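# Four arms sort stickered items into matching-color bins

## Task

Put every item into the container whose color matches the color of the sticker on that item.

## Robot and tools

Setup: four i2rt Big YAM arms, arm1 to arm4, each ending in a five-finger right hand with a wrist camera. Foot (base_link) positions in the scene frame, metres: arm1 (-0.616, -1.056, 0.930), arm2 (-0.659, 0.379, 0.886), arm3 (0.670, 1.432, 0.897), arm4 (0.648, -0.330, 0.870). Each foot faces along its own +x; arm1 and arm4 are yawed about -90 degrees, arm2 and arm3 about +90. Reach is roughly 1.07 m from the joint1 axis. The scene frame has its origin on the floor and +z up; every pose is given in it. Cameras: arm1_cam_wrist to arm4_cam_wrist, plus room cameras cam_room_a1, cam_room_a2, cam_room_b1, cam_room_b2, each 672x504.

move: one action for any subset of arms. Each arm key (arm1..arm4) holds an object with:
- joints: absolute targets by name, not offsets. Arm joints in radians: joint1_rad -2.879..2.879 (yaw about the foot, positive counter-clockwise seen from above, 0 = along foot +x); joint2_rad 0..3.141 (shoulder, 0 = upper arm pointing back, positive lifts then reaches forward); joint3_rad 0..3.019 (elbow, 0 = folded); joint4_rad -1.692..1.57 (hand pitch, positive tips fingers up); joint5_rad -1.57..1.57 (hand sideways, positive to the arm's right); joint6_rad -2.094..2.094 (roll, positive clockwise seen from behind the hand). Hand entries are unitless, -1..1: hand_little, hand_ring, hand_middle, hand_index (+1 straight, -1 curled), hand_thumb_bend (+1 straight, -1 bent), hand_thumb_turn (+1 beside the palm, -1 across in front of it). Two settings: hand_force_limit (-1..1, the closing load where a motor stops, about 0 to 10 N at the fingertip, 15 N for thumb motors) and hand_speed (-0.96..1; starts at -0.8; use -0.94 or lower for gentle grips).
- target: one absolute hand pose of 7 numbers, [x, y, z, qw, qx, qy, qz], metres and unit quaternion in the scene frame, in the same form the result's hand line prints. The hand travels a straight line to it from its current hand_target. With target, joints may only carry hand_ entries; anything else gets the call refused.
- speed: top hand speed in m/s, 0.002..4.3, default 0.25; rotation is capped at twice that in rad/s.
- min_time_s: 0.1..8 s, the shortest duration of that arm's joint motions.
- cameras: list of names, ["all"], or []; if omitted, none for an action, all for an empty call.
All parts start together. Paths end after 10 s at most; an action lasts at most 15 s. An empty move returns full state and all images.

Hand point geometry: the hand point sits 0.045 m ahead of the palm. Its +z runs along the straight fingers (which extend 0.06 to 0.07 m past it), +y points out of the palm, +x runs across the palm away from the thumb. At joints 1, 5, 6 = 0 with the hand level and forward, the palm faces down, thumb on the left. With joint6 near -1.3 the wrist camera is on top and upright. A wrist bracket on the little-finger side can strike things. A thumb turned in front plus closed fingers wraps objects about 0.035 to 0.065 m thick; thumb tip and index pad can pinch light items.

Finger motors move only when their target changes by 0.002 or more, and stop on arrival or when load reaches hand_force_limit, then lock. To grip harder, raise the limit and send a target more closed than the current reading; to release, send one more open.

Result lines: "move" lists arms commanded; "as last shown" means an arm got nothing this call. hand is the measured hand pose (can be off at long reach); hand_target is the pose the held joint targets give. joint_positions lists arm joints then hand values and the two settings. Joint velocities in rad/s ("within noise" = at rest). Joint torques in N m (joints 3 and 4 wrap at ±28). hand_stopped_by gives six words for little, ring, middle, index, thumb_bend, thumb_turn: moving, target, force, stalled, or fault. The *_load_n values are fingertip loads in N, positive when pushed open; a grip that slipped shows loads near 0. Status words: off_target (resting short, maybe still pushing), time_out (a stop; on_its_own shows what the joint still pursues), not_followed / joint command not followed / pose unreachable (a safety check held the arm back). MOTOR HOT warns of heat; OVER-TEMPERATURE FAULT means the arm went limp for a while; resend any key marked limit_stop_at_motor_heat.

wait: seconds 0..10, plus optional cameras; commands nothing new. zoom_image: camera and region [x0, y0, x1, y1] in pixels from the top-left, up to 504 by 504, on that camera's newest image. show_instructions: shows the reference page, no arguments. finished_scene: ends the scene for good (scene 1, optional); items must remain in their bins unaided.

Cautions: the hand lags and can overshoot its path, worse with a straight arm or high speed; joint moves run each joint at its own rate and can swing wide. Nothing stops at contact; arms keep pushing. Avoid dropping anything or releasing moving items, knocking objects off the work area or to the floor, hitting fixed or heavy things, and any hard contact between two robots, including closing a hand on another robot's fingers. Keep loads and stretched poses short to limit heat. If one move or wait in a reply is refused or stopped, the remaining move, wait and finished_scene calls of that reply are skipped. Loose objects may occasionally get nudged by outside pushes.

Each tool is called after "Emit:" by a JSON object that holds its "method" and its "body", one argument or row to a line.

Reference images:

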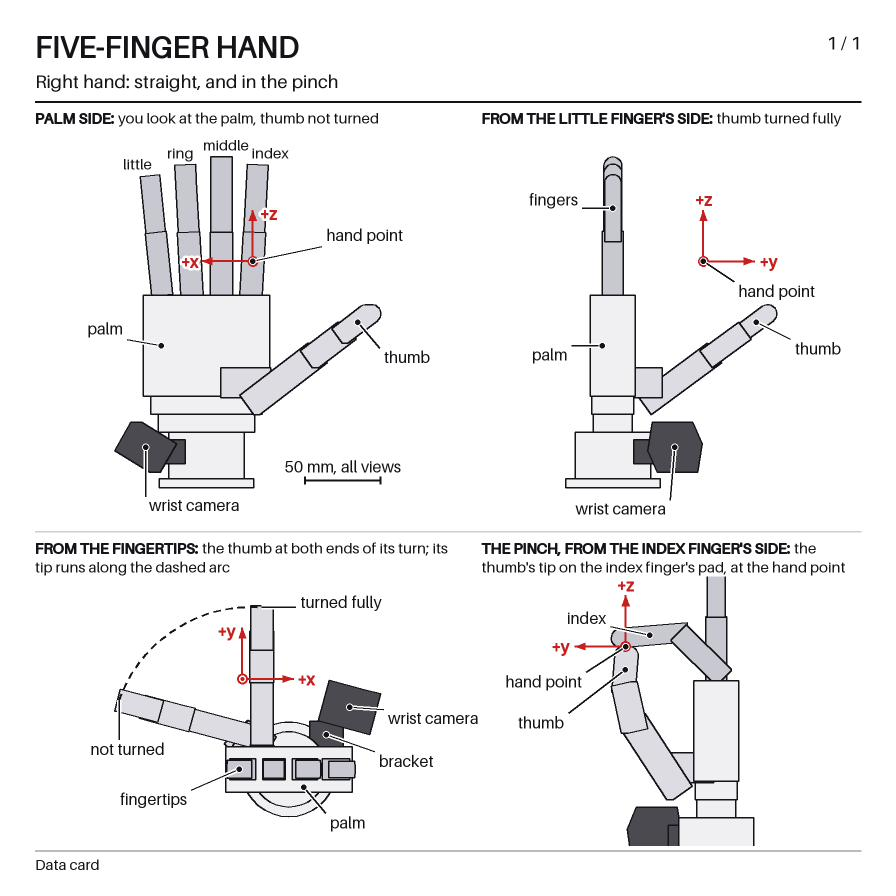

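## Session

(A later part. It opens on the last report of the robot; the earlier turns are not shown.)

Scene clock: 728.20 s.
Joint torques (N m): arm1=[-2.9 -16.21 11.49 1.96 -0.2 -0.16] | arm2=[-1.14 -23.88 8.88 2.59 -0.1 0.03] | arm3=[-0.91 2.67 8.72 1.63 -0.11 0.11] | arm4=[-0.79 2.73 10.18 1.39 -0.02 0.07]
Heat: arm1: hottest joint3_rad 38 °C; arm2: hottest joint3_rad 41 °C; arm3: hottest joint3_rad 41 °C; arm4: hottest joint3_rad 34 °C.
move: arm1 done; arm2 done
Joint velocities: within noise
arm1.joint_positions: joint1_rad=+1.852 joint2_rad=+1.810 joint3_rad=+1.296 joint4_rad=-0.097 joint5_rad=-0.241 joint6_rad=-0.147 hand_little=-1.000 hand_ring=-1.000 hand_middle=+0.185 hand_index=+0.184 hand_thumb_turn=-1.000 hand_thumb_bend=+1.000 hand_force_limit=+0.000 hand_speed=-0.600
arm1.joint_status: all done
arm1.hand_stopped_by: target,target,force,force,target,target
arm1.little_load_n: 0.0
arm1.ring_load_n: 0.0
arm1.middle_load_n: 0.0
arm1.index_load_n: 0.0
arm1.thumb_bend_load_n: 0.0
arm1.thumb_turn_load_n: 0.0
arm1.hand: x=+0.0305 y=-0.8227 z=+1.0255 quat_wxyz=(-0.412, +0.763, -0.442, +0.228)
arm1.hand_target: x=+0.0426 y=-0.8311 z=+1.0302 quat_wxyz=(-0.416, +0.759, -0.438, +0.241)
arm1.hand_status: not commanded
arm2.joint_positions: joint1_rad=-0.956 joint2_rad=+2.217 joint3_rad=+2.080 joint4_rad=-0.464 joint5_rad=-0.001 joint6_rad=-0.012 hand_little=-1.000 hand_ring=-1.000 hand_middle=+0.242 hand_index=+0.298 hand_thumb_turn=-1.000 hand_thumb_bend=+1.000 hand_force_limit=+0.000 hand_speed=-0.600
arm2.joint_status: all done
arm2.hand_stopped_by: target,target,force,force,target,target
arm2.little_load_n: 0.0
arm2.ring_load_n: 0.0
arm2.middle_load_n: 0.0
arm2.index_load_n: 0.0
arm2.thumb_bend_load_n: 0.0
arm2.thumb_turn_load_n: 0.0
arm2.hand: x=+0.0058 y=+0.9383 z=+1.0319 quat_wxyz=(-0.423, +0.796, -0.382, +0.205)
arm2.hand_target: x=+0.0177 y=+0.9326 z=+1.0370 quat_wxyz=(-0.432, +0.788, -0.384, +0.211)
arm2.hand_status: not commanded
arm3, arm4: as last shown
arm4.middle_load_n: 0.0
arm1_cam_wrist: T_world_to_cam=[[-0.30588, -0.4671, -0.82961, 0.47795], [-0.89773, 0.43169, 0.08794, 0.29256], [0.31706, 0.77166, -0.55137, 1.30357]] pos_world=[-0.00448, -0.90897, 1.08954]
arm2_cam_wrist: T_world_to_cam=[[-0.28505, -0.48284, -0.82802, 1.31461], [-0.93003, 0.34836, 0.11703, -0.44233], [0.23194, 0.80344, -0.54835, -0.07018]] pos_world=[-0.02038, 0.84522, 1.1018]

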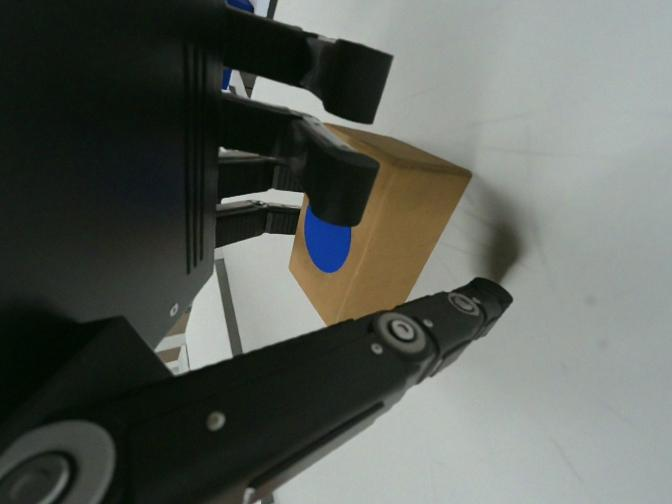

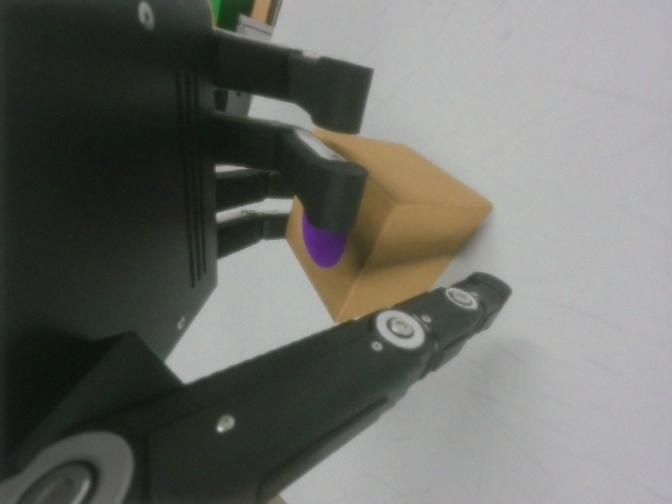

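Emit:
{"method": "move", "body": {
  "arm1": {"joints": {"hand_index": 1.0, "hand_middle": 1.0, "hand_speed": -0.3}},
  "arm2": {"joints": {"hand_index": 1.0, "hand_middle": 1.0, "hand_speed": -0.3}}
}}

Emit:
{"method": "move", "body": {
  "arm1": {"target": [0.043, -0.831, 1.085, 0.4165, -0.7592, 0.4383, -0.2405], "speed": 0.15},
  "arm2": {"target": [0.018, 0.933, 1.095, 0.4323, -0.7880, 0.3843, -0.2108], "speed": 0.15},
  "cameras": ["arm1_cam_wrist", "arm2_cam_wrist"]
}}

Scene clock: 738.70 s.
Joint torques (N m): arm1=[-2.55 -15.79 11.45 2.19 -0.14 -0.14] | arm2=[-1.26 -22.59 8.98 2.76 -0.12 -0.02] | arm3=[-0.91 2.67 8.73 1.62 -0.11 0.11] | arm4=[-0.79 2.78 10.18 1.37 -0.02 0.07]
Heat: arm1: hottest joint3_rad 37 °C; arm2: hottest joint3_rad 40 °C; arm3: hottest joint3_rad 41 °C; arm4: hottest joint3_rad 34 °C.
move: arm1 done; arm2 done
Joint velocities: within noise
arm1.joint_positions: joint1_rad=+1.852 joint2_rad=+1.810 joint3_rad=+1.296 joint4_rad=-0.097 joint5_rad=-0.241 joint6_rad=-0.147 hand_little=-1.000 hand_ring=-1.000 hand_middle=+1.000 hand_index=+1.000 hand_thumb_turn=-1.000 hand_thumb_bend=+1.000 hand_force_limit=+0.000 hand_speed=-0.300
arm1.joint_status: all done
arm1.hand_stopped_by: target,target,target,target,target,target
arm1.little_load_n: 0.0
arm1.ring_load_n: 0.0
arm1.middle_load_n: 0.0
arm1.index_load_n: 0.0
arm1.thumb_bend_load_n: 0.0
arm1.thumb_turn_load_n: 0.0
arm1.hand: x=+0.0305 y=-0.8227 z=+1.0255 quat_wxyz=(-0.412, +0.763, -0.442, +0.228)
arm1.hand_target: x=+0.0426 y=-0.8311 z=+1.0302 quat_wxyz=(-0.416, +0.759, -0.438, +0.241)
arm1.hand_status: not commanded
arm2.joint_positions: joint1_rad=-0.956 joint2_rad=+2.217 joint3_rad=+2.080 joint4_rad=-0.464 joint5_rad=-0.001 joint6_rad=-0.012 hand_little=-1.000 hand_ring=-1.000 hand_middle=+1.000 hand_index=+1.000 hand_thumb_turn=-1.000 hand_thumb_bend=+1.000 hand_force_limit=+0.000 hand_speed=-0.300
arm2.joint_status: all done
arm2.hand_stopped_by: target,target,target,target,target,target
arm2.little_load_n: 0.0
arm2.ring_load_n: 0.0
arm2.middle_load_n: 0.0
arm2.index_load_n: 0.0
arm2.thumb_bend_load_n: 0.0
arm2.thumb_turn_load_n: 0.0
arm2.hand: x=+0.0058 y=+0.9383 z=+1.0319 quat_wxyz=(-0.423, +0.796, -0.382, +0.205)
arm2.hand_target: x=+0.0177 y=+0.9326 z=+1.0370 quat_wxyz=(-0.432, +0.788, -0.384, +0.211)
arm2.hand_status: not commanded
arm3, arm4: as last shown
pictures: none

Scene clock: 739.93 s.
Joint torques (N m): arm1=[-2.84 -17.44 14.8 1.32 -0.11 -0.17] | arm2=[-2.08 -24.59 11.69 1.44 -0.07 -0.03] | arm3=[-0.91 2.67 8.73 1.62 -0.11 0.11] | arm4=[-0.79 2.78 10.18 1.37 -0.02 0.08]
Heat: arm1: hottest joint3_rad 38 °C; arm2: hottest joint3_rad 40 °C; arm3: hottest joint3_rad 41 °C; arm4: hottest joint3_rad 34 °C.
move: arm1 off_target; arm2 off_target
Joint velocities: within noise
arm1.joint_positions: joint1_rad=+1.852 joint2_rad=+1.757 joint3_rad=+1.339 joint4_rad=-0.205 joint5_rad=-0.241 joint6_rad=-0.147 hand_little=-1.000 hand_ring=-1.000 hand_middle=+1.000 hand_index=+1.000 hand_thumb_turn=-1.000 hand_thumb_bend=+1.000 hand_force_limit=+0.000 hand_speed=-0.300
arm1.joint_status: not commanded
arm1.hand_stopped_by: target,target,target,target,target,target
arm1.little_load_n: 0.0
arm1.ring_load_n: 0.0
arm1.middle_load_n: 0.0
arm1.index_load_n: 0.0
arm1.thumb_bend_load_n: 0.0
arm1.thumb_turn_load_n: 0.0
arm1.hand: x=+0.0256 y=-0.8240 z=+1.0636 quat_wxyz=(-0.408, +0.765, -0.444, +0.224)
arm1.hand_target: x=+0.0420 y=-0.8313 z=+1.0852 quat_wxyz=(-0.416, +0.759, -0.438, +0.241)
arm1.hand_status: off_target (0.028 m and 2.3 deg from the pose sent, 0.061 m and 1.6 deg at the start)
arm2.joint_positions: joint1_rad=-0.956 joint2_rad=+2.216 joint3_rad=+2.167 joint4_rad=-0.574 joint5_rad=-0.001 joint6_rad=-0.012 hand_little=-1.000 hand_ring=-1.000 hand_middle=+1.000 hand_index=+1.000 hand_thumb_turn=-1.000 hand_thumb_bend=+1.000 hand_force_limit=+0.000 hand_speed=-0.300
arm2.joint_status: not commanded
arm2.hand_stopped_by: target,target,target,target,target,target
arm2.little_load_n: 0.0
arm2.ring_load_n: 0.0
arm2.middle_load_n: 0.0
arm2.index_load_n: 0.0
arm2.thumb_bend_load_n: 0.0
arm2.thumb_turn_load_n: 0.0
arm2.hand: x=+0.0044 y=+0.9370 z=+1.0615 quat_wxyz=(-0.415, +0.800, -0.384, +0.200)
arm2.hand_target: x=+0.0170 y=+0.9321 z=+1.0950 quat_wxyz=(-0.433, +0.788, -0.384, +0.211)
arm2.hand_status: off_target (0.036 m and 2.7 deg from the pose sent, 0.064 m and 1.5 deg at the start)
arm3, arm4: as last shown
arm4.ring_load_n: -0.5
arm1_cam_wrist: T_world_to_cam=[[-0.31567, -0.46961, -0.82451, 0.50023], [-0.89665, 0.43191, 0.0973, 0.27558], [0.31043, 0.77002, -0.55742, 1.33238]] pos_world=[-0.0086, -0.91007, 1.12832]
arm2_cam_wrist: T_world_to_cam=[[-0.29925, -0.49406, -0.8163, 1.33612], [-0.92795, 0.34989, 0.12842, -0.46013], [0.22217, 0.79592, -0.56317, -0.0297]] pos_world=[-0.02054, 0.84476, 1.13305]

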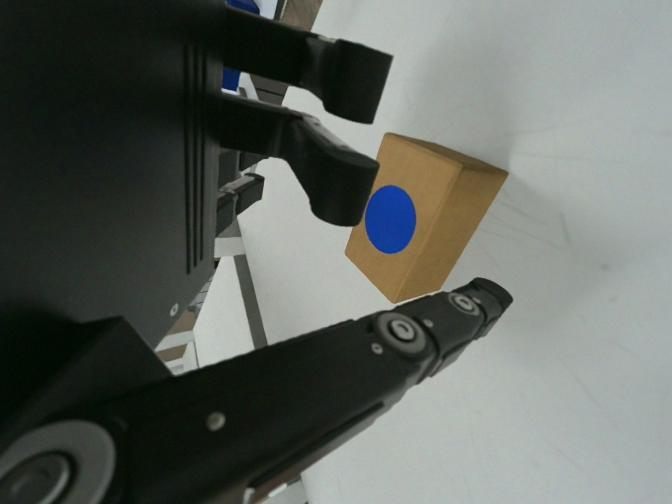

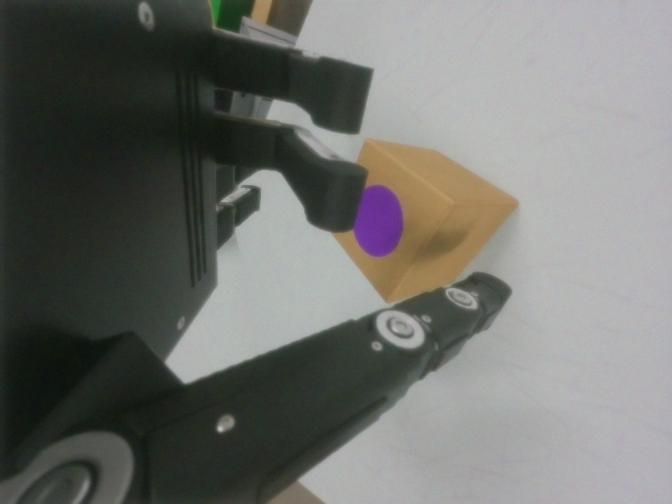

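Emit:
{"method": "move", "body": {
  "arm1": {"target": [-0.34, -1.02, 1.15, 0.4165, -0.7592, 0.4383, -0.2405], "speed": 0.25},
  "arm2": {"target": [-0.45, 0.60, 1.15, 0.4323, -0.7880, 0.3843, -0.2108], "speed": 0.3},
  "arm3": {"target": [0.33, 1.186, 1.15, 0.2040, -0.3836, -0.7954, 0.4229], "speed": 0.25, "joints": {"hand_index": 0.35, "hand_middle": 0.35}},
  "arm4": {"target": [0.33, -0.652, 1.15, 0.2312, -0.4348, -0.7685, 0.4086], "speed": 0.25, "joints": {"hand_index": 0.35, "hand_middle": 0.35}},
  "cameras": ["all"]
}}

Scene clock: 788.40 s.
Joint torques (N m): arm1=[-2.84 -0.32 10.5 0.94 -0.41 -0.18] | arm2=[0.38 0.97 8.72 1.54 0.29 0.1] | arm3=[-2.08 -3.72 9.4 1.98 -0.26 -0.04] | arm4=[-0.09 -4.13 11.95 1.55 0.11 0.08]
Heat: arm1: hottest joint3_rad 43 °C; arm2: hottest joint3_rad 48 °C; arm3: hottest joint3_rad 41 °C; arm4: hottest joint3_rad 34 °C.
move: arm1 done; arm2 done; arm3 done; arm4 done
Joint velocities: within noise
arm1.joint_positions: joint1_rad=+1.316 joint2_rad=+0.609 joint3_rad=+0.671 joint4_rad=-0.802 joint5_rad=-0.664 joint6_rad=-0.512 hand_little=-1.000 hand_ring=-1.000 hand_middle=+1.000 hand_index=+1.000 hand_thumb_turn=-1.000 hand_thumb_bend=+1.000 hand_force_limit=+0.000 hand_speed=-0.300
arm1.joint_status: not commanded
arm1.hand_stopped_by: target,target,target,target,target,target
arm1.little_load_n: 0.0
arm1.ring_load_n: 0.0
arm1.middle_load_n: 0.0
arm1.index_load_n: 0.0
arm1.thumb_bend_load_n: 0.0
arm1.thumb_turn_load_n: 0.0
arm1.hand: x=-0.3391 y=-1.0160 z=+1.1534 quat_wxyz=(-0.421, +0.758, -0.436, +0.241)
arm1.hand_target: x=-0.3400 y=-1.0199 z=+1.1499 quat_wxyz=(-0.417, +0.759, -0.439, +0.240)
arm1.hand_status: done (0.005 m and 0.5 deg from the pose sent, 0.424 m and 2.3 deg at the start)
arm2.joint_positions: joint1_rad=-0.869 joint2_rad=+0.552 joint3_rad=+0.739 joint4_rad=-0.754 joint5_rad=+0.088 joint6_rad=+0.041 hand_little=-1.000 hand_ring=-1.000 hand_middle=+1.000 hand_index=+1.000 hand_thumb_turn=-1.000 hand_thumb_bend=+1.000 hand_force_limit=+0.000 hand_speed=-0.300
arm2.joint_status: not commanded
arm2.hand_stopped_by: target,target,target,target,target,target
arm2.little_load_n: 0.0
arm2.ring_load_n: 0.0
arm2.middle_load_n: 0.0
arm2.index_load_n: 0.0
arm2.thumb_bend_load_n: 0.0
arm2.thumb_turn_load_n: 0.0
arm2.hand: x=-0.4465 y=+0.5970 z=+1.1517 quat_wxyz=(-0.435, +0.785, -0.384, +0.217)
arm2.hand_target: x=-0.4500 y=+0.5999 z=+1.1500 quat_wxyz=(-0.432, +0.788, -0.384, +0.211)
arm2.hand_status: done (0.005 m and 0.8 deg from the pose sent, 0.573 m and 2.7 deg at the start)
arm3.joint_positions: joint1_rad=+2.017 joint2_rad=+0.955 joint3_rad=+0.894 joint4_rad=-0.555 joint5_rad=-0.138 joint6_rad=-0.086 hand_little=+1.000 hand_ring=+1.000 hand_middle=+0.350 hand_index=+0.350 hand_thumb_turn=-1.000 hand_thumb_bend=+1.000 hand_force_limit=+0.000 hand_speed=+0.300
arm3.joint_status: all done
arm3.hand_stopped_by: target,target,target,target,target,target
arm3.little_load_n: 0.0
arm3.ring_load_n: 0.0
arm3.middle_load_n: 0.0
arm3.index_load_n: 0.0
arm3.thumb_bend_load_n: 0.0
arm3.thumb_turn_load_n: 0.0
arm3.hand: x=+0.3329 y=+1.1839 z=+1.1540 quat_wxyz=(-0.201, +0.385, +0.796, -0.422)
arm3.hand_target: x=+0.3300 y=+1.1861 z=+1.1500 quat_wxyz=(-0.204, +0.384, +0.795, -0.423)
arm3.hand_status: done (0.005 m and 0.4 deg from the pose sent, 0.346 m and 13.1 deg at the start)
arm4.joint_positions: joint1_rad=-0.880 joint2_rad=+1.018 joint3_rad=+1.000 joint4_rad=-0.606 joint5_rad=+0.187 joint6_rad=+0.136 hand_little=+1.000 hand_ring=+1.000 hand_middle=+0.350 hand_index=+0.350 hand_thumb_turn=-1.000 hand_thumb_bend=+1.000 hand_force_limit=+0.000 hand_speed=+0.300
arm4.joint_status: all done
arm4.hand_stopped_by: target,target,target,target,target,target
arm4.little_load_n: 0.0
arm4.ring_load_n: 0.0
arm4.middle_load_n: 0.0
arm4.index_load_n: 0.0
arm4.thumb_bend_load_n: 0.0
arm4.thumb_turn_load_n: 0.0
arm4.hand: x=+0.3291 y=-0.6472 z=+1.1500 quat_wxyz=(+0.234, -0.434, -0.771, +0.402)
arm4.hand_target: x=+0.3300 y=-0.6519 z=+1.1500 quat_wxyz=(+0.231, -0.435, -0.769, +0.408)
arm4.hand_status: done (0.005 m and 0.8 deg from the pose sent, 0.371 m and 20.2 deg at the start)
pictures: arm1_cam_wrist, arm2_cam_wrist, arm3_cam_wrist, arm4_cam_wrist, cam_room_a1, cam_room_a2, cam_room_b1, cam_room_b2
arm1_cam_wrist: T_world_to_cam=[[-0.27819, -0.46349, -0.8413, 0.40726], [-0.89913, 0.43378, 0.05833, 0.06883], [0.33791, 0.77266, -0.53741, 1.63237]] pos_world=[-0.37641, -1.10236, 1.21587]
arm2_cam_wrist: T_world_to_cam=[[-0.26768, -0.46182, -0.84562, 1.13554], [-0.92723, 0.36203, 0.09579, -0.74057], [0.2619, 0.80973, -0.52512, 0.35754]] pos_world=[-0.47636, 0.50301, 1.21893]
arm3_cam_wrist: T_world_to_cam=[[0.29575, 0.48218, -0.82464, 0.29044], [0.92836, -0.34852, 0.12917, -0.04244], [-0.22512, -0.80377, -0.55071, 1.77678]] pos_world=[0.35349, 1.27328, 1.22347]
arm4_cam_wrist: T_world_to_cam=[[0.33711, 0.45249, -0.8256, 1.14009], [0.90183, -0.40698, 0.14518, -0.73432], [-0.27031, -0.79348, -0.54527, 0.32047]] pos_world=[0.36452, -0.56045, 1.2226]

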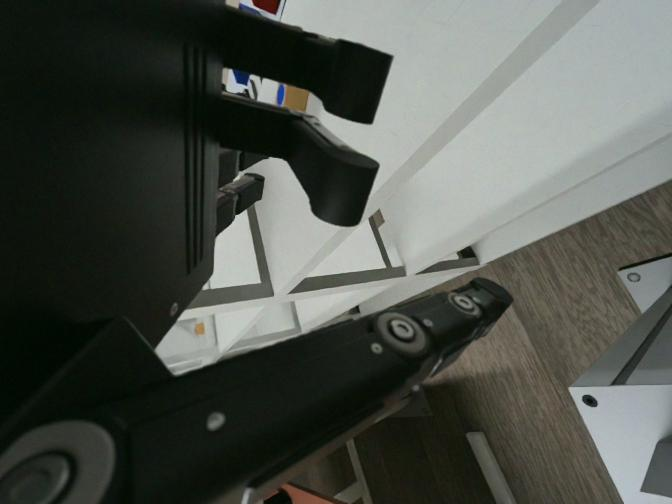

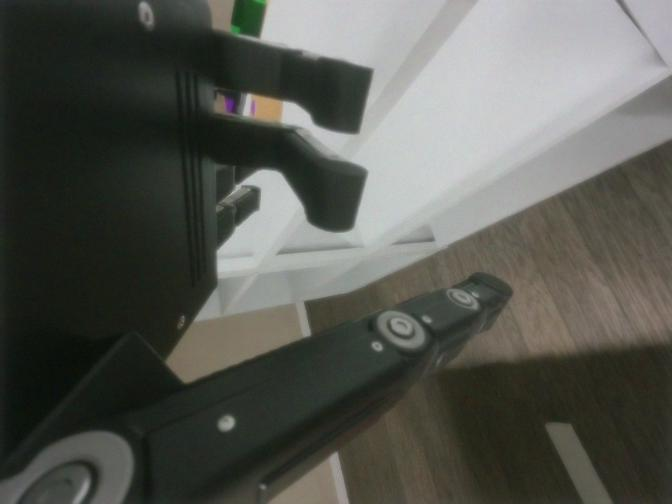

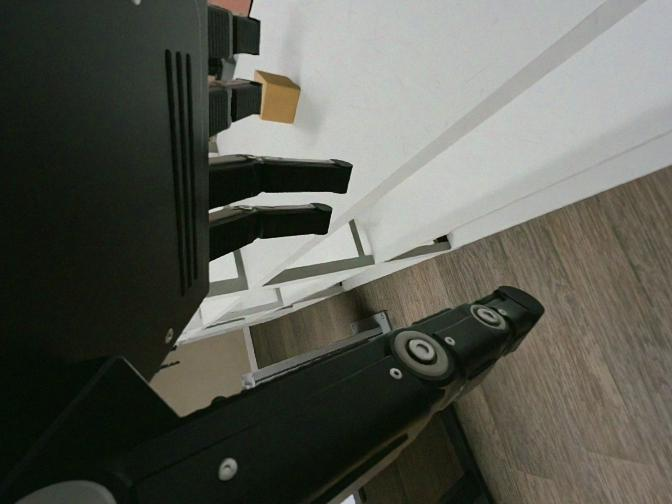

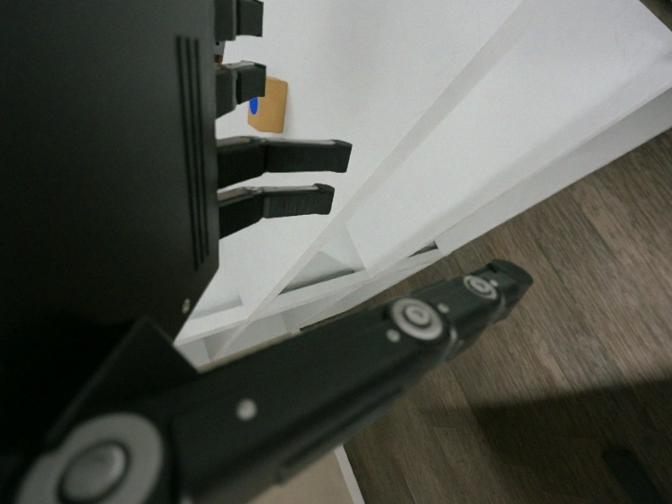

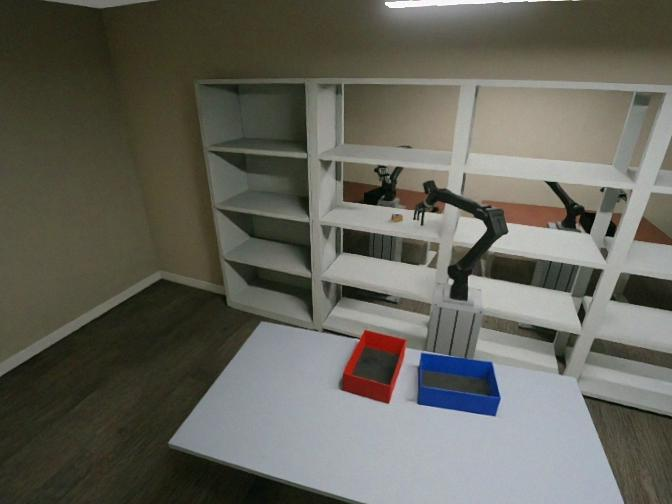

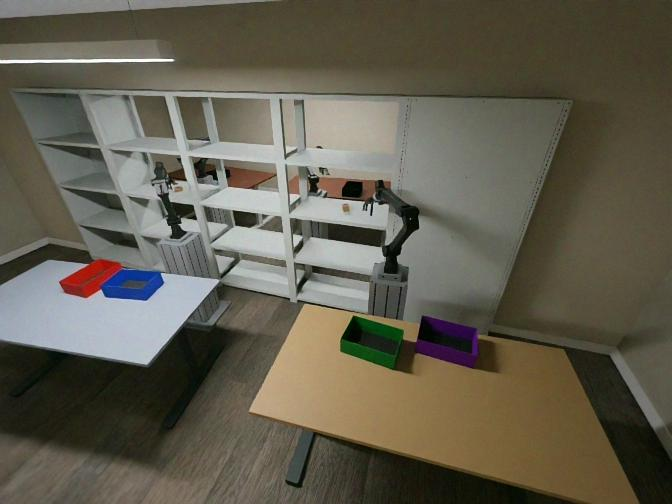

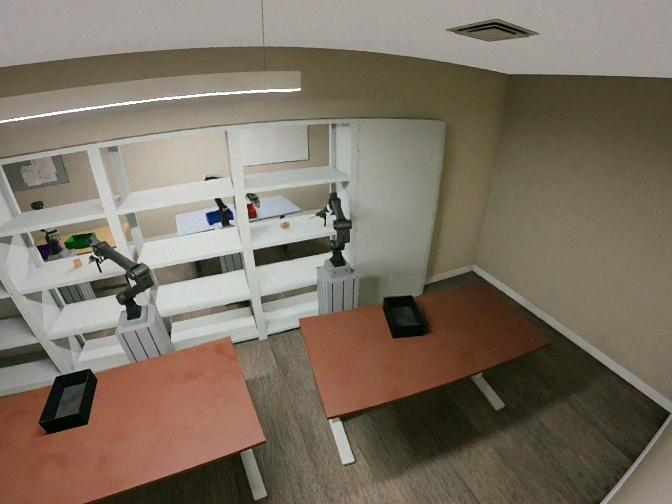

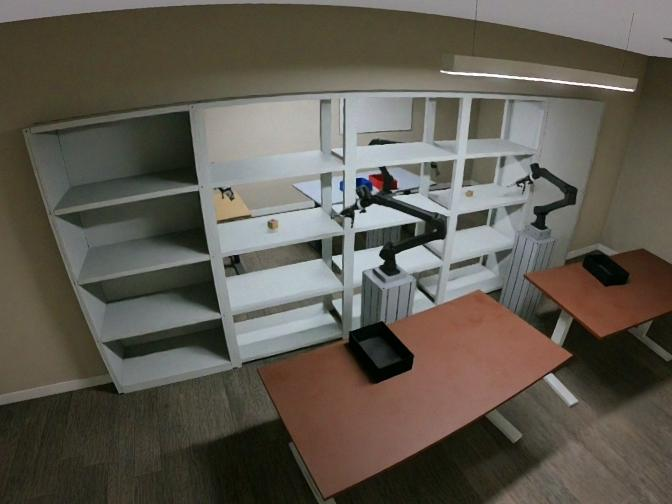

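Emit:
{"method": "move", "body": {
  "arm3": {"target": [0.007, 0.914, 1.115, 0.2090, -0.3809, -0.7896, 0.4332], "speed": 0.25},
  "arm4": {"target": [0.023, -0.849, 1.11, 0.2368, -0.4317, -0.7630, 0.4186], "speed": 0.25},
  "cameras": ["arm3_cam_wrist", "arm4_cam_wrist", "cam_room_a1", "cam_room_a2"]
}}

Scene clock: 805.40 s.
Joint torques (N m): arm1=[-3.49 -0.09 10.78 0.96 -0.36 -0.2] | arm2=[0.26 0.79 8.62 1.47 0.25 0.12] | arm3=[-0.97 -17.2 14.78 0.94 0.07 0.11] | arm4=[-1.26 -14.45 17.05 0.73 -0.01 -0.12]
Heat: arm1: hottest joint3_rad 41 °C; arm2: hottest joint3_rad 44 °C; arm3: hottest joint3_rad 42 °C; arm4: hottest joint3_rad 34 °C.
move: arm3 off_target; arm4 off_target
Joint velocities: within noise
arm1, arm2: as last shown
arm3.joint_positions: joint1_rad=+2.116 joint2_rad=+2.075 joint3_rad=+1.990 joint4_rad=-0.520 joint5_rad=-0.051 joint6_rad=-0.034 hand_little=+1.000 hand_ring=+1.000 hand_middle=+0.350 hand_index=+0.350 hand_thumb_turn=-1.000 hand_thumb_bend=+1.000 hand_force_limit=+0.000 hand_speed=+0.300
arm3.joint_status: not commanded
arm3.hand_stopped_by: target,target,target,target,target,target
arm3.little_load_n: 0.0
arm3.ring_load_n: 0.0
arm3.middle_load_n: 0.0
arm3.index_load_n: 0.0
arm3.thumb_bend_load_n: 0.0
arm3.thumb_turn_load_n: 0.0
arm3.hand: x=+0.0140 y=+0.9265 z=+1.1013 quat_wxyz=(-0.206, +0.383, +0.795, -0.423)
arm3.hand_target: x=+0.0079 y=+0.9147 z=+1.1149 quat_wxyz=(-0.209, +0.381, +0.789, -0.434)
arm3.hand_status: off_target (0.020 m and 1.4 deg from the pose sent, 0.425 m and 1.8 deg at the start)
arm4.joint_positions: joint1_rad=-0.975 joint2_rad=+1.964 joint3_rad=+1.880 joint4_rad=-0.518 joint5_rad=+0.103 joint6_rad=+0.093 hand_little=+1.000 hand_ring=+1.000 hand_middle=+0.350 hand_index=+0.350 hand_thumb_turn=-1.000 hand_thumb_bend=+1.000 hand_force_limit=+0.000 hand_speed=+0.300
arm4.joint_status: not commanded
arm4.hand_stopped_by: target,target,target,target,target,target
arm4.little_load_n: 0.0
arm4.ring_load_n: 0.0
arm4.middle_load_n: 0.0
arm4.index_load_n: 0.0
arm4.thumb_bend_load_n: 0.0
arm4.thumb_turn_load_n: 0.5
arm4.hand: x=+0.0351 y=-0.8445 z=+1.0973 quat_wxyz=(+0.231, -0.437, -0.766, +0.411)
arm4.hand_target: x=+0.0235 y=-0.8483 z=+1.1099 quat_wxyz=(+0.237, -0.432, -0.763, +0.419)
arm4.hand_status: off_target (0.018 m and 1.3 deg from the pose sent, 0.369 m and 2.1 deg at the start)
arm3_cam_wrist: T_world_to_cam=[[0.28827, 0.484, -0.82622, 0.46558], [0.92918, -0.34986, 0.11925, 0.18295], [-0.23134, -0.80209, -0.55058, 1.46757]] pos_world=[0.03531, 1.01578, 1.17087]
arm4_cam_wrist: T_world_to_cam=[[0.3354, 0.43475, -0.83576, 1.28114], [0.90162, -0.40531, 0.151, -0.54675], [-0.27309, -0.80419, -0.52792, 0.02768]] pos_world=[0.07082, -0.75631, 1.1679]

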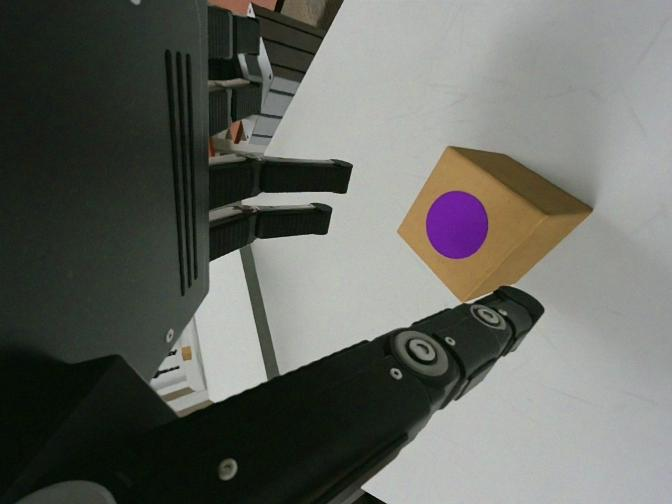

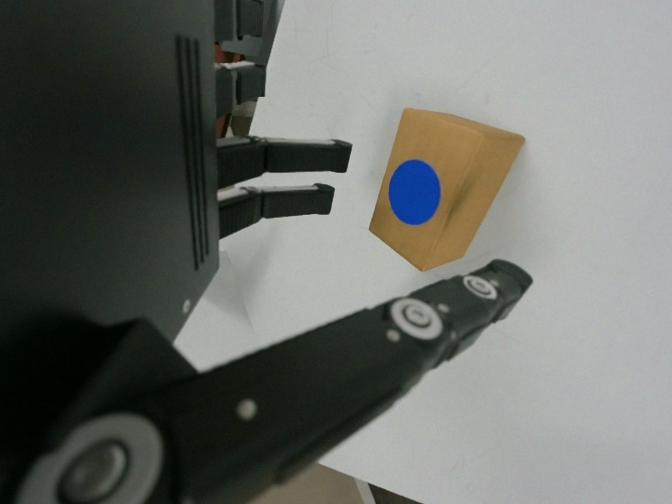

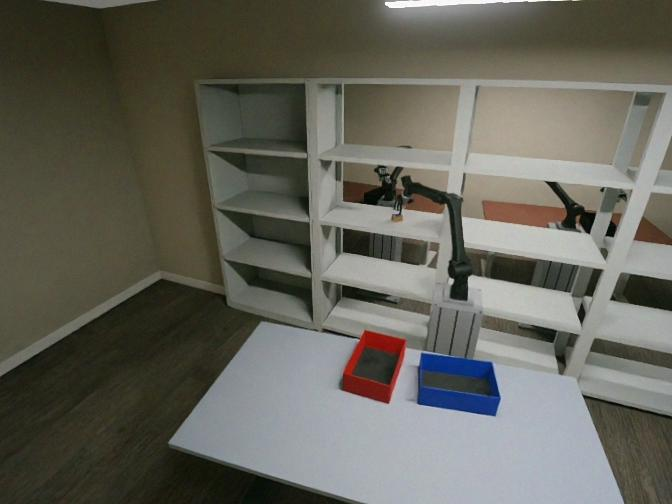

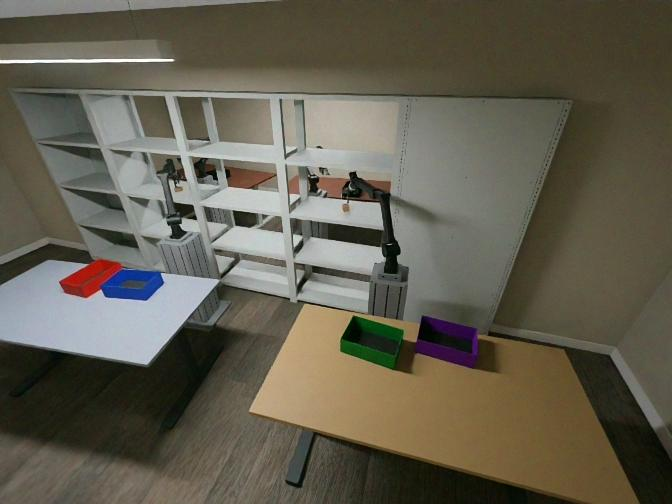

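Emit:
{"method": "move", "body": {
  "arm3": {"target": [0.003, 0.918, 1.105, 0.2477, -0.4515, -0.7514, 0.4123], "speed": 0.2},
  "arm4": {"target": [0.005, -0.862, 1.10, 0.2368, -0.4317, -0.7630, 0.4186], "speed": 0.2}
}}

Emit:
{"method": "move", "body": {
  "arm3": {"target": [0.003, 0.918, 1.060, 0.2477, -0.4515, -0.7514, 0.4123], "speed": 0.1},
  "arm4": {"target": [0.005, -0.862, 1.060, 0.2368, -0.4317, -0.7630, 0.4186], "speed": 0.1},
  "cameras": ["arm3_cam_wrist", "arm4_cam_wrist"]
}}

Scene clock: 859.90 s.
Joint torques (N m): arm1=[-3.49 0.56 10.84 0.9 -0.42 -0.18] | arm2=[0.21 0.91 8.64 1.63 0.32 0.12] | arm3=[-1.14 -17.67 11.97 1.83 0.18 0.11] | arm4=[-1.38 -14.86 17.18 0.76 -0.01 -0.11]
Heat: arm1: hottest joint3_rad 39 °C; arm2: hottest joint3_rad 40 °C; arm3: hottest joint3_rad 45 °C; arm4: hottest joint3_rad 38 °C.
move: arm3 off_target; arm4 off_target
Joint velocities: within noise
arm1, arm2: as last shown
arm1.ring_load_n: 0.5
arm3.joint_positions: joint1_rad=+2.144 joint2_rad=+2.075 joint3_rad=+1.990 joint4_rad=-0.520 joint5_rad=+0.124 joint6_rad=+0.079 hand_little=+1.000 hand_ring=+1.000 hand_middle=+0.350 hand_index=+0.350 hand_thumb_turn=-1.000 hand_thumb_bend=+1.000 hand_force_limit=+0.000 hand_speed=+0.300
arm3.joint_status: not commanded
arm3.hand_stopped_by: target,target,target,target,target,target
arm3.little_load_n: 0.0
arm3.ring_load_n: 0.0
arm3.middle_load_n: 0.0
arm3.index_load_n: 0.0
arm3.thumb_bend_load_n: 0.0
arm3.thumb_turn_load_n: 0.0
arm3.hand: x=+0.0073 y=+0.9270 z=+1.1018 quat_wxyz=(-0.246, +0.452, +0.757, -0.404)
arm3.hand_target: x=+0.0033 y=+0.9183 z=+1.1049 quat_wxyz=(-0.248, +0.452, +0.751, -0.412)
arm3.hand_status: off_target (0.011 m and 1.2 deg from the pose sent, 0.014 m and 10.6 deg at the start)
arm4.joint_positions: joint1_rad=-0.975 joint2_rad=+2.029 joint3_rad=+1.963 joint4_rad=-0.533 joint5_rad=+0.102 joint6_rad=+0.092 hand_little=+1.000 hand_ring=+1.000 hand_middle=+0.350 hand_index=+0.350 hand_thumb_turn=-1.000 hand_thumb_bend=+1.000 hand_force_limit=+0.000 hand_speed=+0.300
arm4.joint_status: not commanded
arm4.hand_stopped_by: target,target,target,target,target,target
arm4.little_load_n: 0.0
arm4.ring_load_n: 0.0
arm4.middle_load_n: 0.0
arm4.index_load_n: 0.0
arm4.thumb_bend_load_n: 0.0
arm4.thumb_turn_load_n: 0.0
arm4.hand: x=+0.0180 y=-0.8583 z=+1.0904 quat_wxyz=(+0.231, -0.436, -0.766, +0.412)
arm4.hand_target: x=+0.0056 y=-0.8613 z=+1.0998 quat_wxyz=(+0.237, -0.432, -0.763, +0.419)
arm4.hand_status: off_target (0.017 m and 1.1 deg from the pose sent, 0.035 m and 1.3 deg at the start)
pictures: none

Scene clock: 861.03 s.
Joint torques (N m): arm1=[-2.61 0.91 10.37 1.14 -0.4 -0.14] | arm2=[0.09 1.26 8.46 1.43 0.29 0.09] | arm3=[-1.14 -17.08 9.2 1.99 0.18 0.11] | arm4=[-1.32 -14.8 11.69 1.61 0.01 -0.11]
Heat: arm1: hottest joint3_rad 39 °C; arm2: hottest joint3_rad 40 °C; arm3: hottest joint3_rad 45 °C; arm4: hottest joint3_rad 39 °C.
move: arm3 off_target; arm4 off_target
Joint velocities: within noise
arm1, arm2: as last shown
arm1.ring_load_n: -0.5
arm3.joint_positions: joint1_rad=+2.144 joint2_rad=+2.082 joint3_rad=+1.931 joint4_rad=-0.415 joint5_rad=+0.124 joint6_rad=+0.079 hand_little=+1.000 hand_ring=+1.000 hand_middle=+0.350 hand_index=+0.350 hand_thumb_turn=-1.000 hand_thumb_bend=+1.000 hand_force_limit=+0.000 hand_speed=+0.300
arm3.joint_status: not commanded
arm3.hand_stopped_by: target,target,target,target,target,target
arm3.little_load_n: 0.0
arm3.ring_load_n: 0.0
arm3.middle_load_n: 0.0
arm3.index_load_n: 0.0
arm3.thumb_bend_load_n: 0.0
arm3.thumb_turn_load_n: 0.0
arm3.hand: x=+0.0017 y=+0.9231 z=+1.0825 quat_wxyz=(-0.252, +0.448, +0.748, -0.419)
arm3.hand_target: x=+0.0035 y=+0.9185 z=+1.0599 quat_wxyz=(-0.248, +0.452, +0.752, -0.412)
arm3.hand_status: off_target (0.023 m and 1.0 deg from the pose sent, 0.043 m and 1.2 deg at the start)
arm4.joint_positions: joint1_rad=-0.975 joint2_rad=+2.039 joint3_rad=+1.937 joint4_rad=-0.461 joint5_rad=+0.102 joint6_rad=+0.092 hand_little=+1.000 hand_ring=+1.000 hand_middle=+0.350 hand_index=+0.350 hand_thumb_turn=-1.000 hand_thumb_bend=+1.000 hand_force_limit=+0.000 hand_speed=+0.300
arm4.joint_status: not commanded
arm4.hand_stopped_by: target,target,target,target,target,target
arm4.little_load_n: -0.5
arm4.ring_load_n: 0.0
arm4.middle_load_n: 0.0
arm4.index_load_n: 0.0
arm4.thumb_bend_load_n: 0.0
arm4.thumb_turn_load_n: 0.0
arm4.hand: x=+0.0108 y=-0.8638 z=+1.0820 quat_wxyz=(+0.237, -0.432, -0.758, +0.427)
arm4.hand_target: x=+0.0055 y=-0.8615 z=+1.0602 quat_wxyz=(+0.237, -0.432, -0.763, +0.419)
arm4.hand_status: off_target (0.023 m and 1.2 deg from the pose sent, 0.033 m and 1.1 deg at the start)
arm3_cam_wrist: T_world_to_cam=[[0.33952, 0.4065, -0.84822, 0.55051], [0.85511, -0.50904, 0.09833, 0.36513], [-0.39181, -0.75871, -0.52043, 1.37914]] pos_world=[0.04122, 1.00845, 1.1488]
arm4_cam_wrist: T_world_to_cam=[[0.30861, 0.41415, -0.8563, 1.28963], [0.90671, -0.40016, 0.13324, -0.50684], [-0.28747, -0.81753, -0.499, -0.0452]] pos_world=[0.04858, -0.77387, 1.14928]

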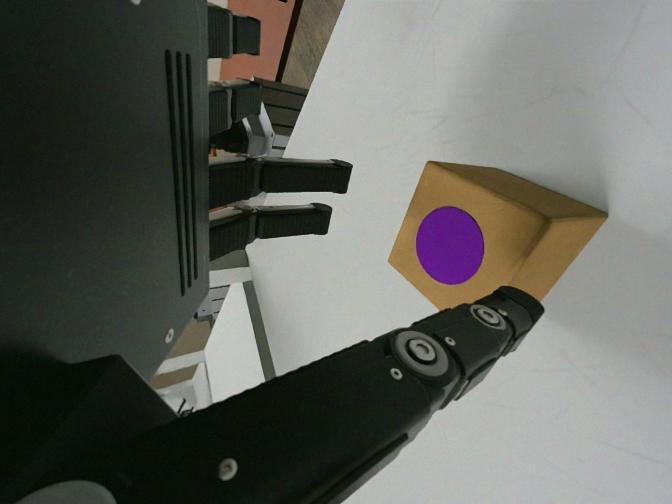

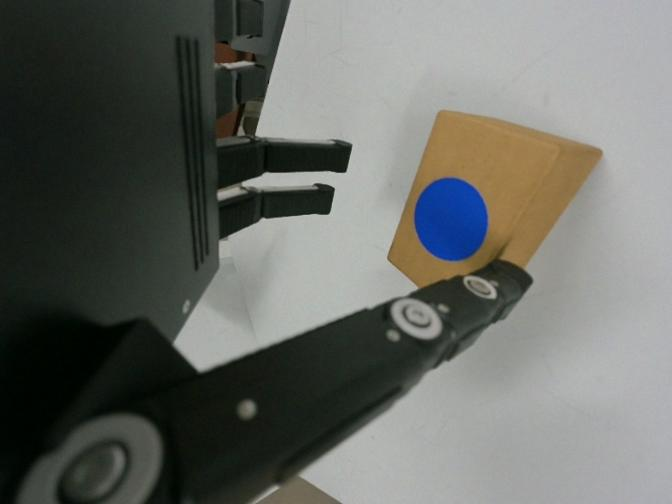

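Emit:
{"method": "move", "body": {
  "arm3": {"target": [0.009, 0.9215, 1.030, 0.2339, -0.4590, -0.7638, 0.3892], "speed": 0.1},
  "arm4": {"target": [0.0124, -0.8556, 1.030, 0.2236, -0.4388, -0.7755, 0.3952], "speed": 0.1},
  "cameras": ["arm3_cam_wrist", "arm4_cam_wrist"]
}}

Scene clock: 907.73 s.
Joint torques (N m): arm1=[-2.73 0.03 10.67 0.79 -0.42 -0.2] | arm2=[-0.26 0.44 8.49 1.68 0.29 0.1] | arm3=[-1.2 -17.44 9.17 0.98 -0.04 0.11] | arm4=[-1.44 -14.68 11.3 0.83 -0.02 -0.07]
Heat: arm1: hottest joint3_rad 38 °C; arm2: hottest joint3_rad 39 °C; arm3: hottest joint3_rad 46 °C; arm4: hottest joint3_rad 39 °C.
move: arm3 off_target; arm4 off_target
Joint velocities: within noise
arm1, arm2: as last shown
arm1.ring_load_n: 0.0
arm3.joint_positions: joint1_rad=+2.144 joint2_rad=+2.106 joint3_rad=+1.927 joint4_rad=-0.420 joint5_rad=+0.124 joint6_rad=+0.086 hand_little=+1.000 hand_ring=+1.000 hand_middle=+0.350 hand_index=+0.350 hand_thumb_turn=-1.000 hand_thumb_bend=+1.000 hand_force_limit=+0.000 hand_speed=+0.300
arm3.joint_status: not commanded
arm3.hand_stopped_by: target,target,target,target,target,target
arm3.little_load_n: 0.0
arm3.ring_load_n: 0.0
arm3.middle_load_n: 0.0
arm3.index_load_n: 0.0
arm3.thumb_bend_load_n: 0.0
arm3.thumb_turn_load_n: 0.0
arm3.hand: x=+0.0024 y=+0.9232 z=+1.0597 quat_wxyz=(-0.245, +0.454, +0.754, -0.407)
arm3.hand_target: x=+0.0093 y=+0.9220 z=+1.0306 quat_wxyz=(-0.234, +0.459, +0.764, -0.389)
arm3.hand_status: off_target (0.030 m and 2.7 deg from the pose sent, 0.053 m and 4.6 deg at the start)
arm4.joint_positions: joint1_rad=-0.975 joint2_rad=+2.054 joint3_rad=+1.914 joint4_rad=-0.461 joint5_rad=+0.096 joint6_rad=+0.092 hand_little=+1.000 hand_ring=+1.000 hand_middle=+0.350 hand_index=+0.350 hand_thumb_turn=-1.000 hand_thumb_bend=+1.000 hand_force_limit=+0.000 hand_speed=+0.300
arm4.joint_status: not commanded
arm4.hand_stopped_by: target,target,target,target,target,target
arm4.little_load_n: 0.0
arm4.ring_load_n: 0.0
arm4.middle_load_n: 0.0
arm4.index_load_n: 0.0
arm4.thumb_bend_load_n: 0.0
arm4.thumb_turn_load_n: 0.0
arm4.hand: x=+0.0149 y=-0.8616 z=+1.0567 quat_wxyz=(+0.229, -0.435, -0.767, +0.413)
arm4.hand_target: x=+0.0129 y=-0.8553 z=+1.0301 quat_wxyz=(+0.223, -0.439, -0.775, +0.395)
arm4.hand_status: off_target (0.027 m and 2.3 deg from the pose sent, 0.053 m and 4.5 deg at the start)
arm3_cam_wrist: T_world_to_cam=[[0.36571, 0.41705, -0.83206, 0.50397], [0.84994, -0.51395, 0.11597, 0.35274], [-0.37928, -0.74962, -0.54243, 1.38259]] pos_world=[0.04027, 1.00752, 1.12838]
arm4_cam_wrist: T_world_to_cam=[[0.33374, 0.43365, -0.837, 1.26174], [0.90396, -0.39904, 0.15369, -0.52694], [-0.26735, -0.80791, -0.52517, -0.01916]] pos_world=[0.05012, -0.7729, 1.127]

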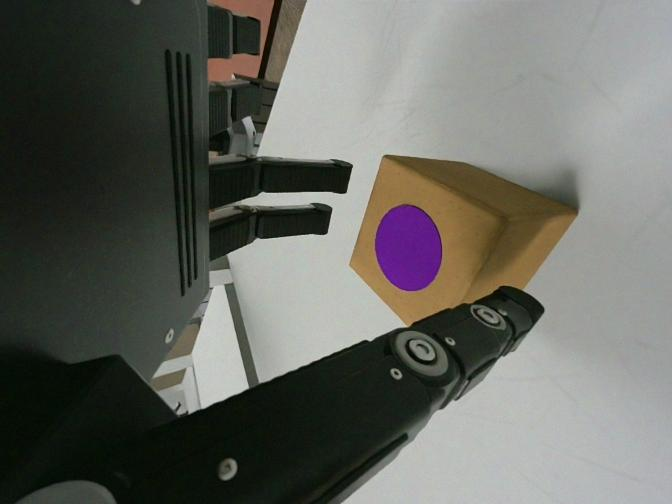

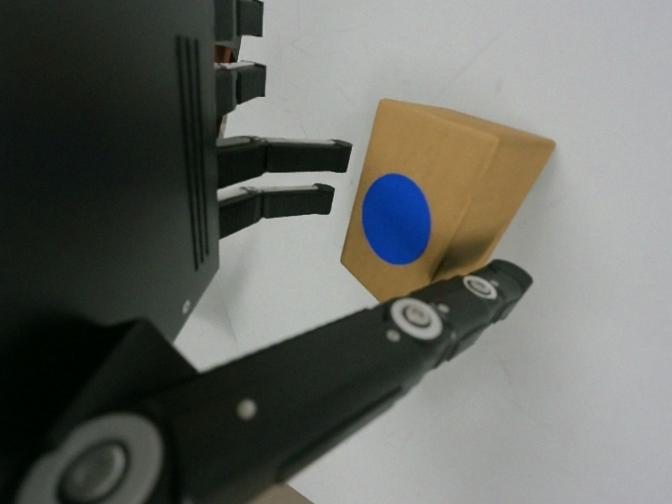

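Emit:
{"method": "move", "body": {
  "arm3": {"target": [0.0143, 0.925, 1.005, 0.2339, -0.4590, -0.7638, 0.3892], "speed": 0.1},
  "arm4": {"target": [0.0155, -0.8527, 1.005, 0.2236, -0.4388, -0.7755, 0.3952], "speed": 0.1},
  "cameras": ["arm3_cam_wrist", "arm4_cam_wrist"]
}}

Scene clock: 917.20 s.
Joint torques (N m): arm1=[-3.9 -0.67 10.8 1.21 -0.38 -0.19] | arm2=[0.67 1.03 8.72 1.39 0.24 0.11] | arm3=[-1.14 -16.97 8.94 1.96 -0.03 0.11] | arm4=[-1.38 -14.68 10.32 1.39 -0.01 -0.07]
Heat: arm1: hottest joint3_rad 38 °C; arm2: hottest joint3_rad 39 °C; arm3: hottest joint3_rad 45 °C; arm4: hottest joint3_rad 38 °C.
move: arm3 off_target; arm4 off_target
Joint velocities: within noise
arm1, arm2: as last shown
arm2.ring_load_n: 0.5
arm3.joint_positions: joint1_rad=+2.144 joint2_rad=+2.106 joint3_rad=+1.858 joint4_rad=-0.377 joint5_rad=+0.124 joint6_rad=+0.087 hand_little=+1.000 hand_ring=+1.000 hand_middle=+0.350 hand_index=+0.350 hand_thumb_turn=-1.000 hand_thumb_bend=+1.000 hand_force_limit=+0.000 hand_speed=+0.300
arm3.joint_status: not commanded
arm3.hand_stopped_by: target,target,target,target,target,target
arm3.little_load_n: 0.0
arm3.ring_load_n: 0.0
arm3.middle_load_n: 0.0
arm3.index_load_n: 0.0
arm3.thumb_bend_load_n: 0.0
arm3.thumb_turn_load_n: 0.0
arm3.hand: x=+0.0107 y=+0.9295 z=+1.0293 quat_wxyz=(-0.241, +0.456, +0.759, -0.396)
arm3.hand_target: x=+0.0148 y=+0.9256 z=+1.0053 quat_wxyz=(-0.234, +0.459, +0.764, -0.389)
arm3.hand_status: off_target (0.025 m and 1.3 deg from the pose sent, 0.056 m and 2.7 deg at the start)
arm4.joint_positions: joint1_rad=-0.975 joint2_rad=+2.054 joint3_rad=+1.862 joint4_rad=-0.412 joint5_rad=+0.096 joint6_rad=+0.092 hand_little=+1.000 hand_ring=+1.000 hand_middle=+0.350 hand_index=+0.350 hand_thumb_turn=-1.000 hand_thumb_bend=+1.000 hand_force_limit=+0.000 hand_speed=+0.300
arm4.joint_status: not commanded
arm4.hand_stopped_by: target,target,target,target,target,target
arm4.little_load_n: 0.0
arm4.ring_load_n: 0.0
arm4.middle_load_n: -0.5
arm4.index_load_n: 0.0
arm4.thumb_bend_load_n: 0.0
arm4.thumb_turn_load_n: 0.0
arm4.hand: x=+0.0177 y=-0.8590 z=+1.0364 quat_wxyz=(+0.228, -0.435, -0.768, +0.411)
arm4.hand_target: x=+0.0164 y=-0.8523 z=+1.0053 quat_wxyz=(+0.223, -0.439, -0.776, +0.395)
arm4.hand_status: off_target (0.032 m and 2.2 deg from the pose sent, 0.053 m and 2.4 deg at the start)
arm3_cam_wrist: T_world_to_cam=[[0.38295, 0.42917, -0.81802, 0.44713], [0.84725, -0.51606, 0.12589, 0.34421], [-0.36812, -0.74128, -0.56124, 1.38539]] pos_world=[0.04714, 1.0127, 1.09996]
arm4_cam_wrist: T_world_to_cam=[[0.33573, 0.43527, -0.83536, 1.24237], [0.90357, -0.39942, 0.15503, -0.5269], [-0.26618, -0.80685, -0.52739, -0.0239]] pos_world=[0.05262, -0.77051, 1.10691]

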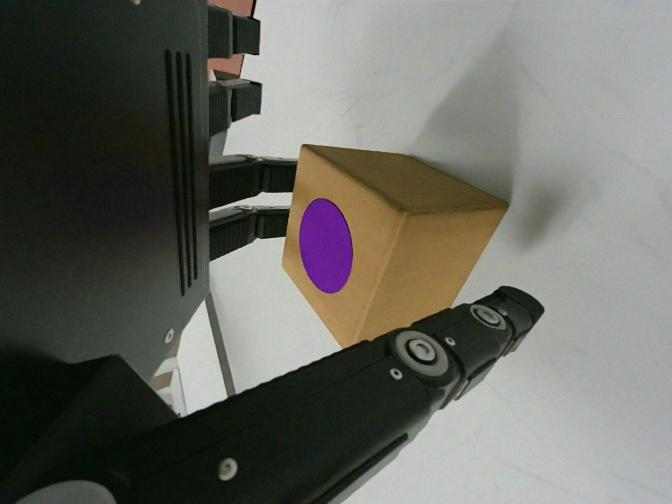

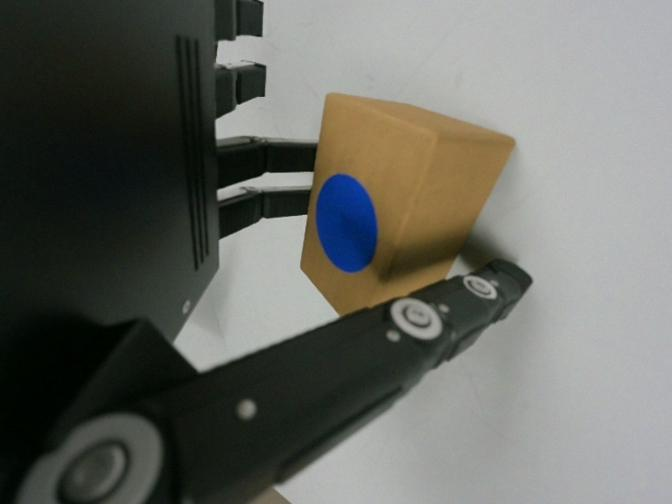

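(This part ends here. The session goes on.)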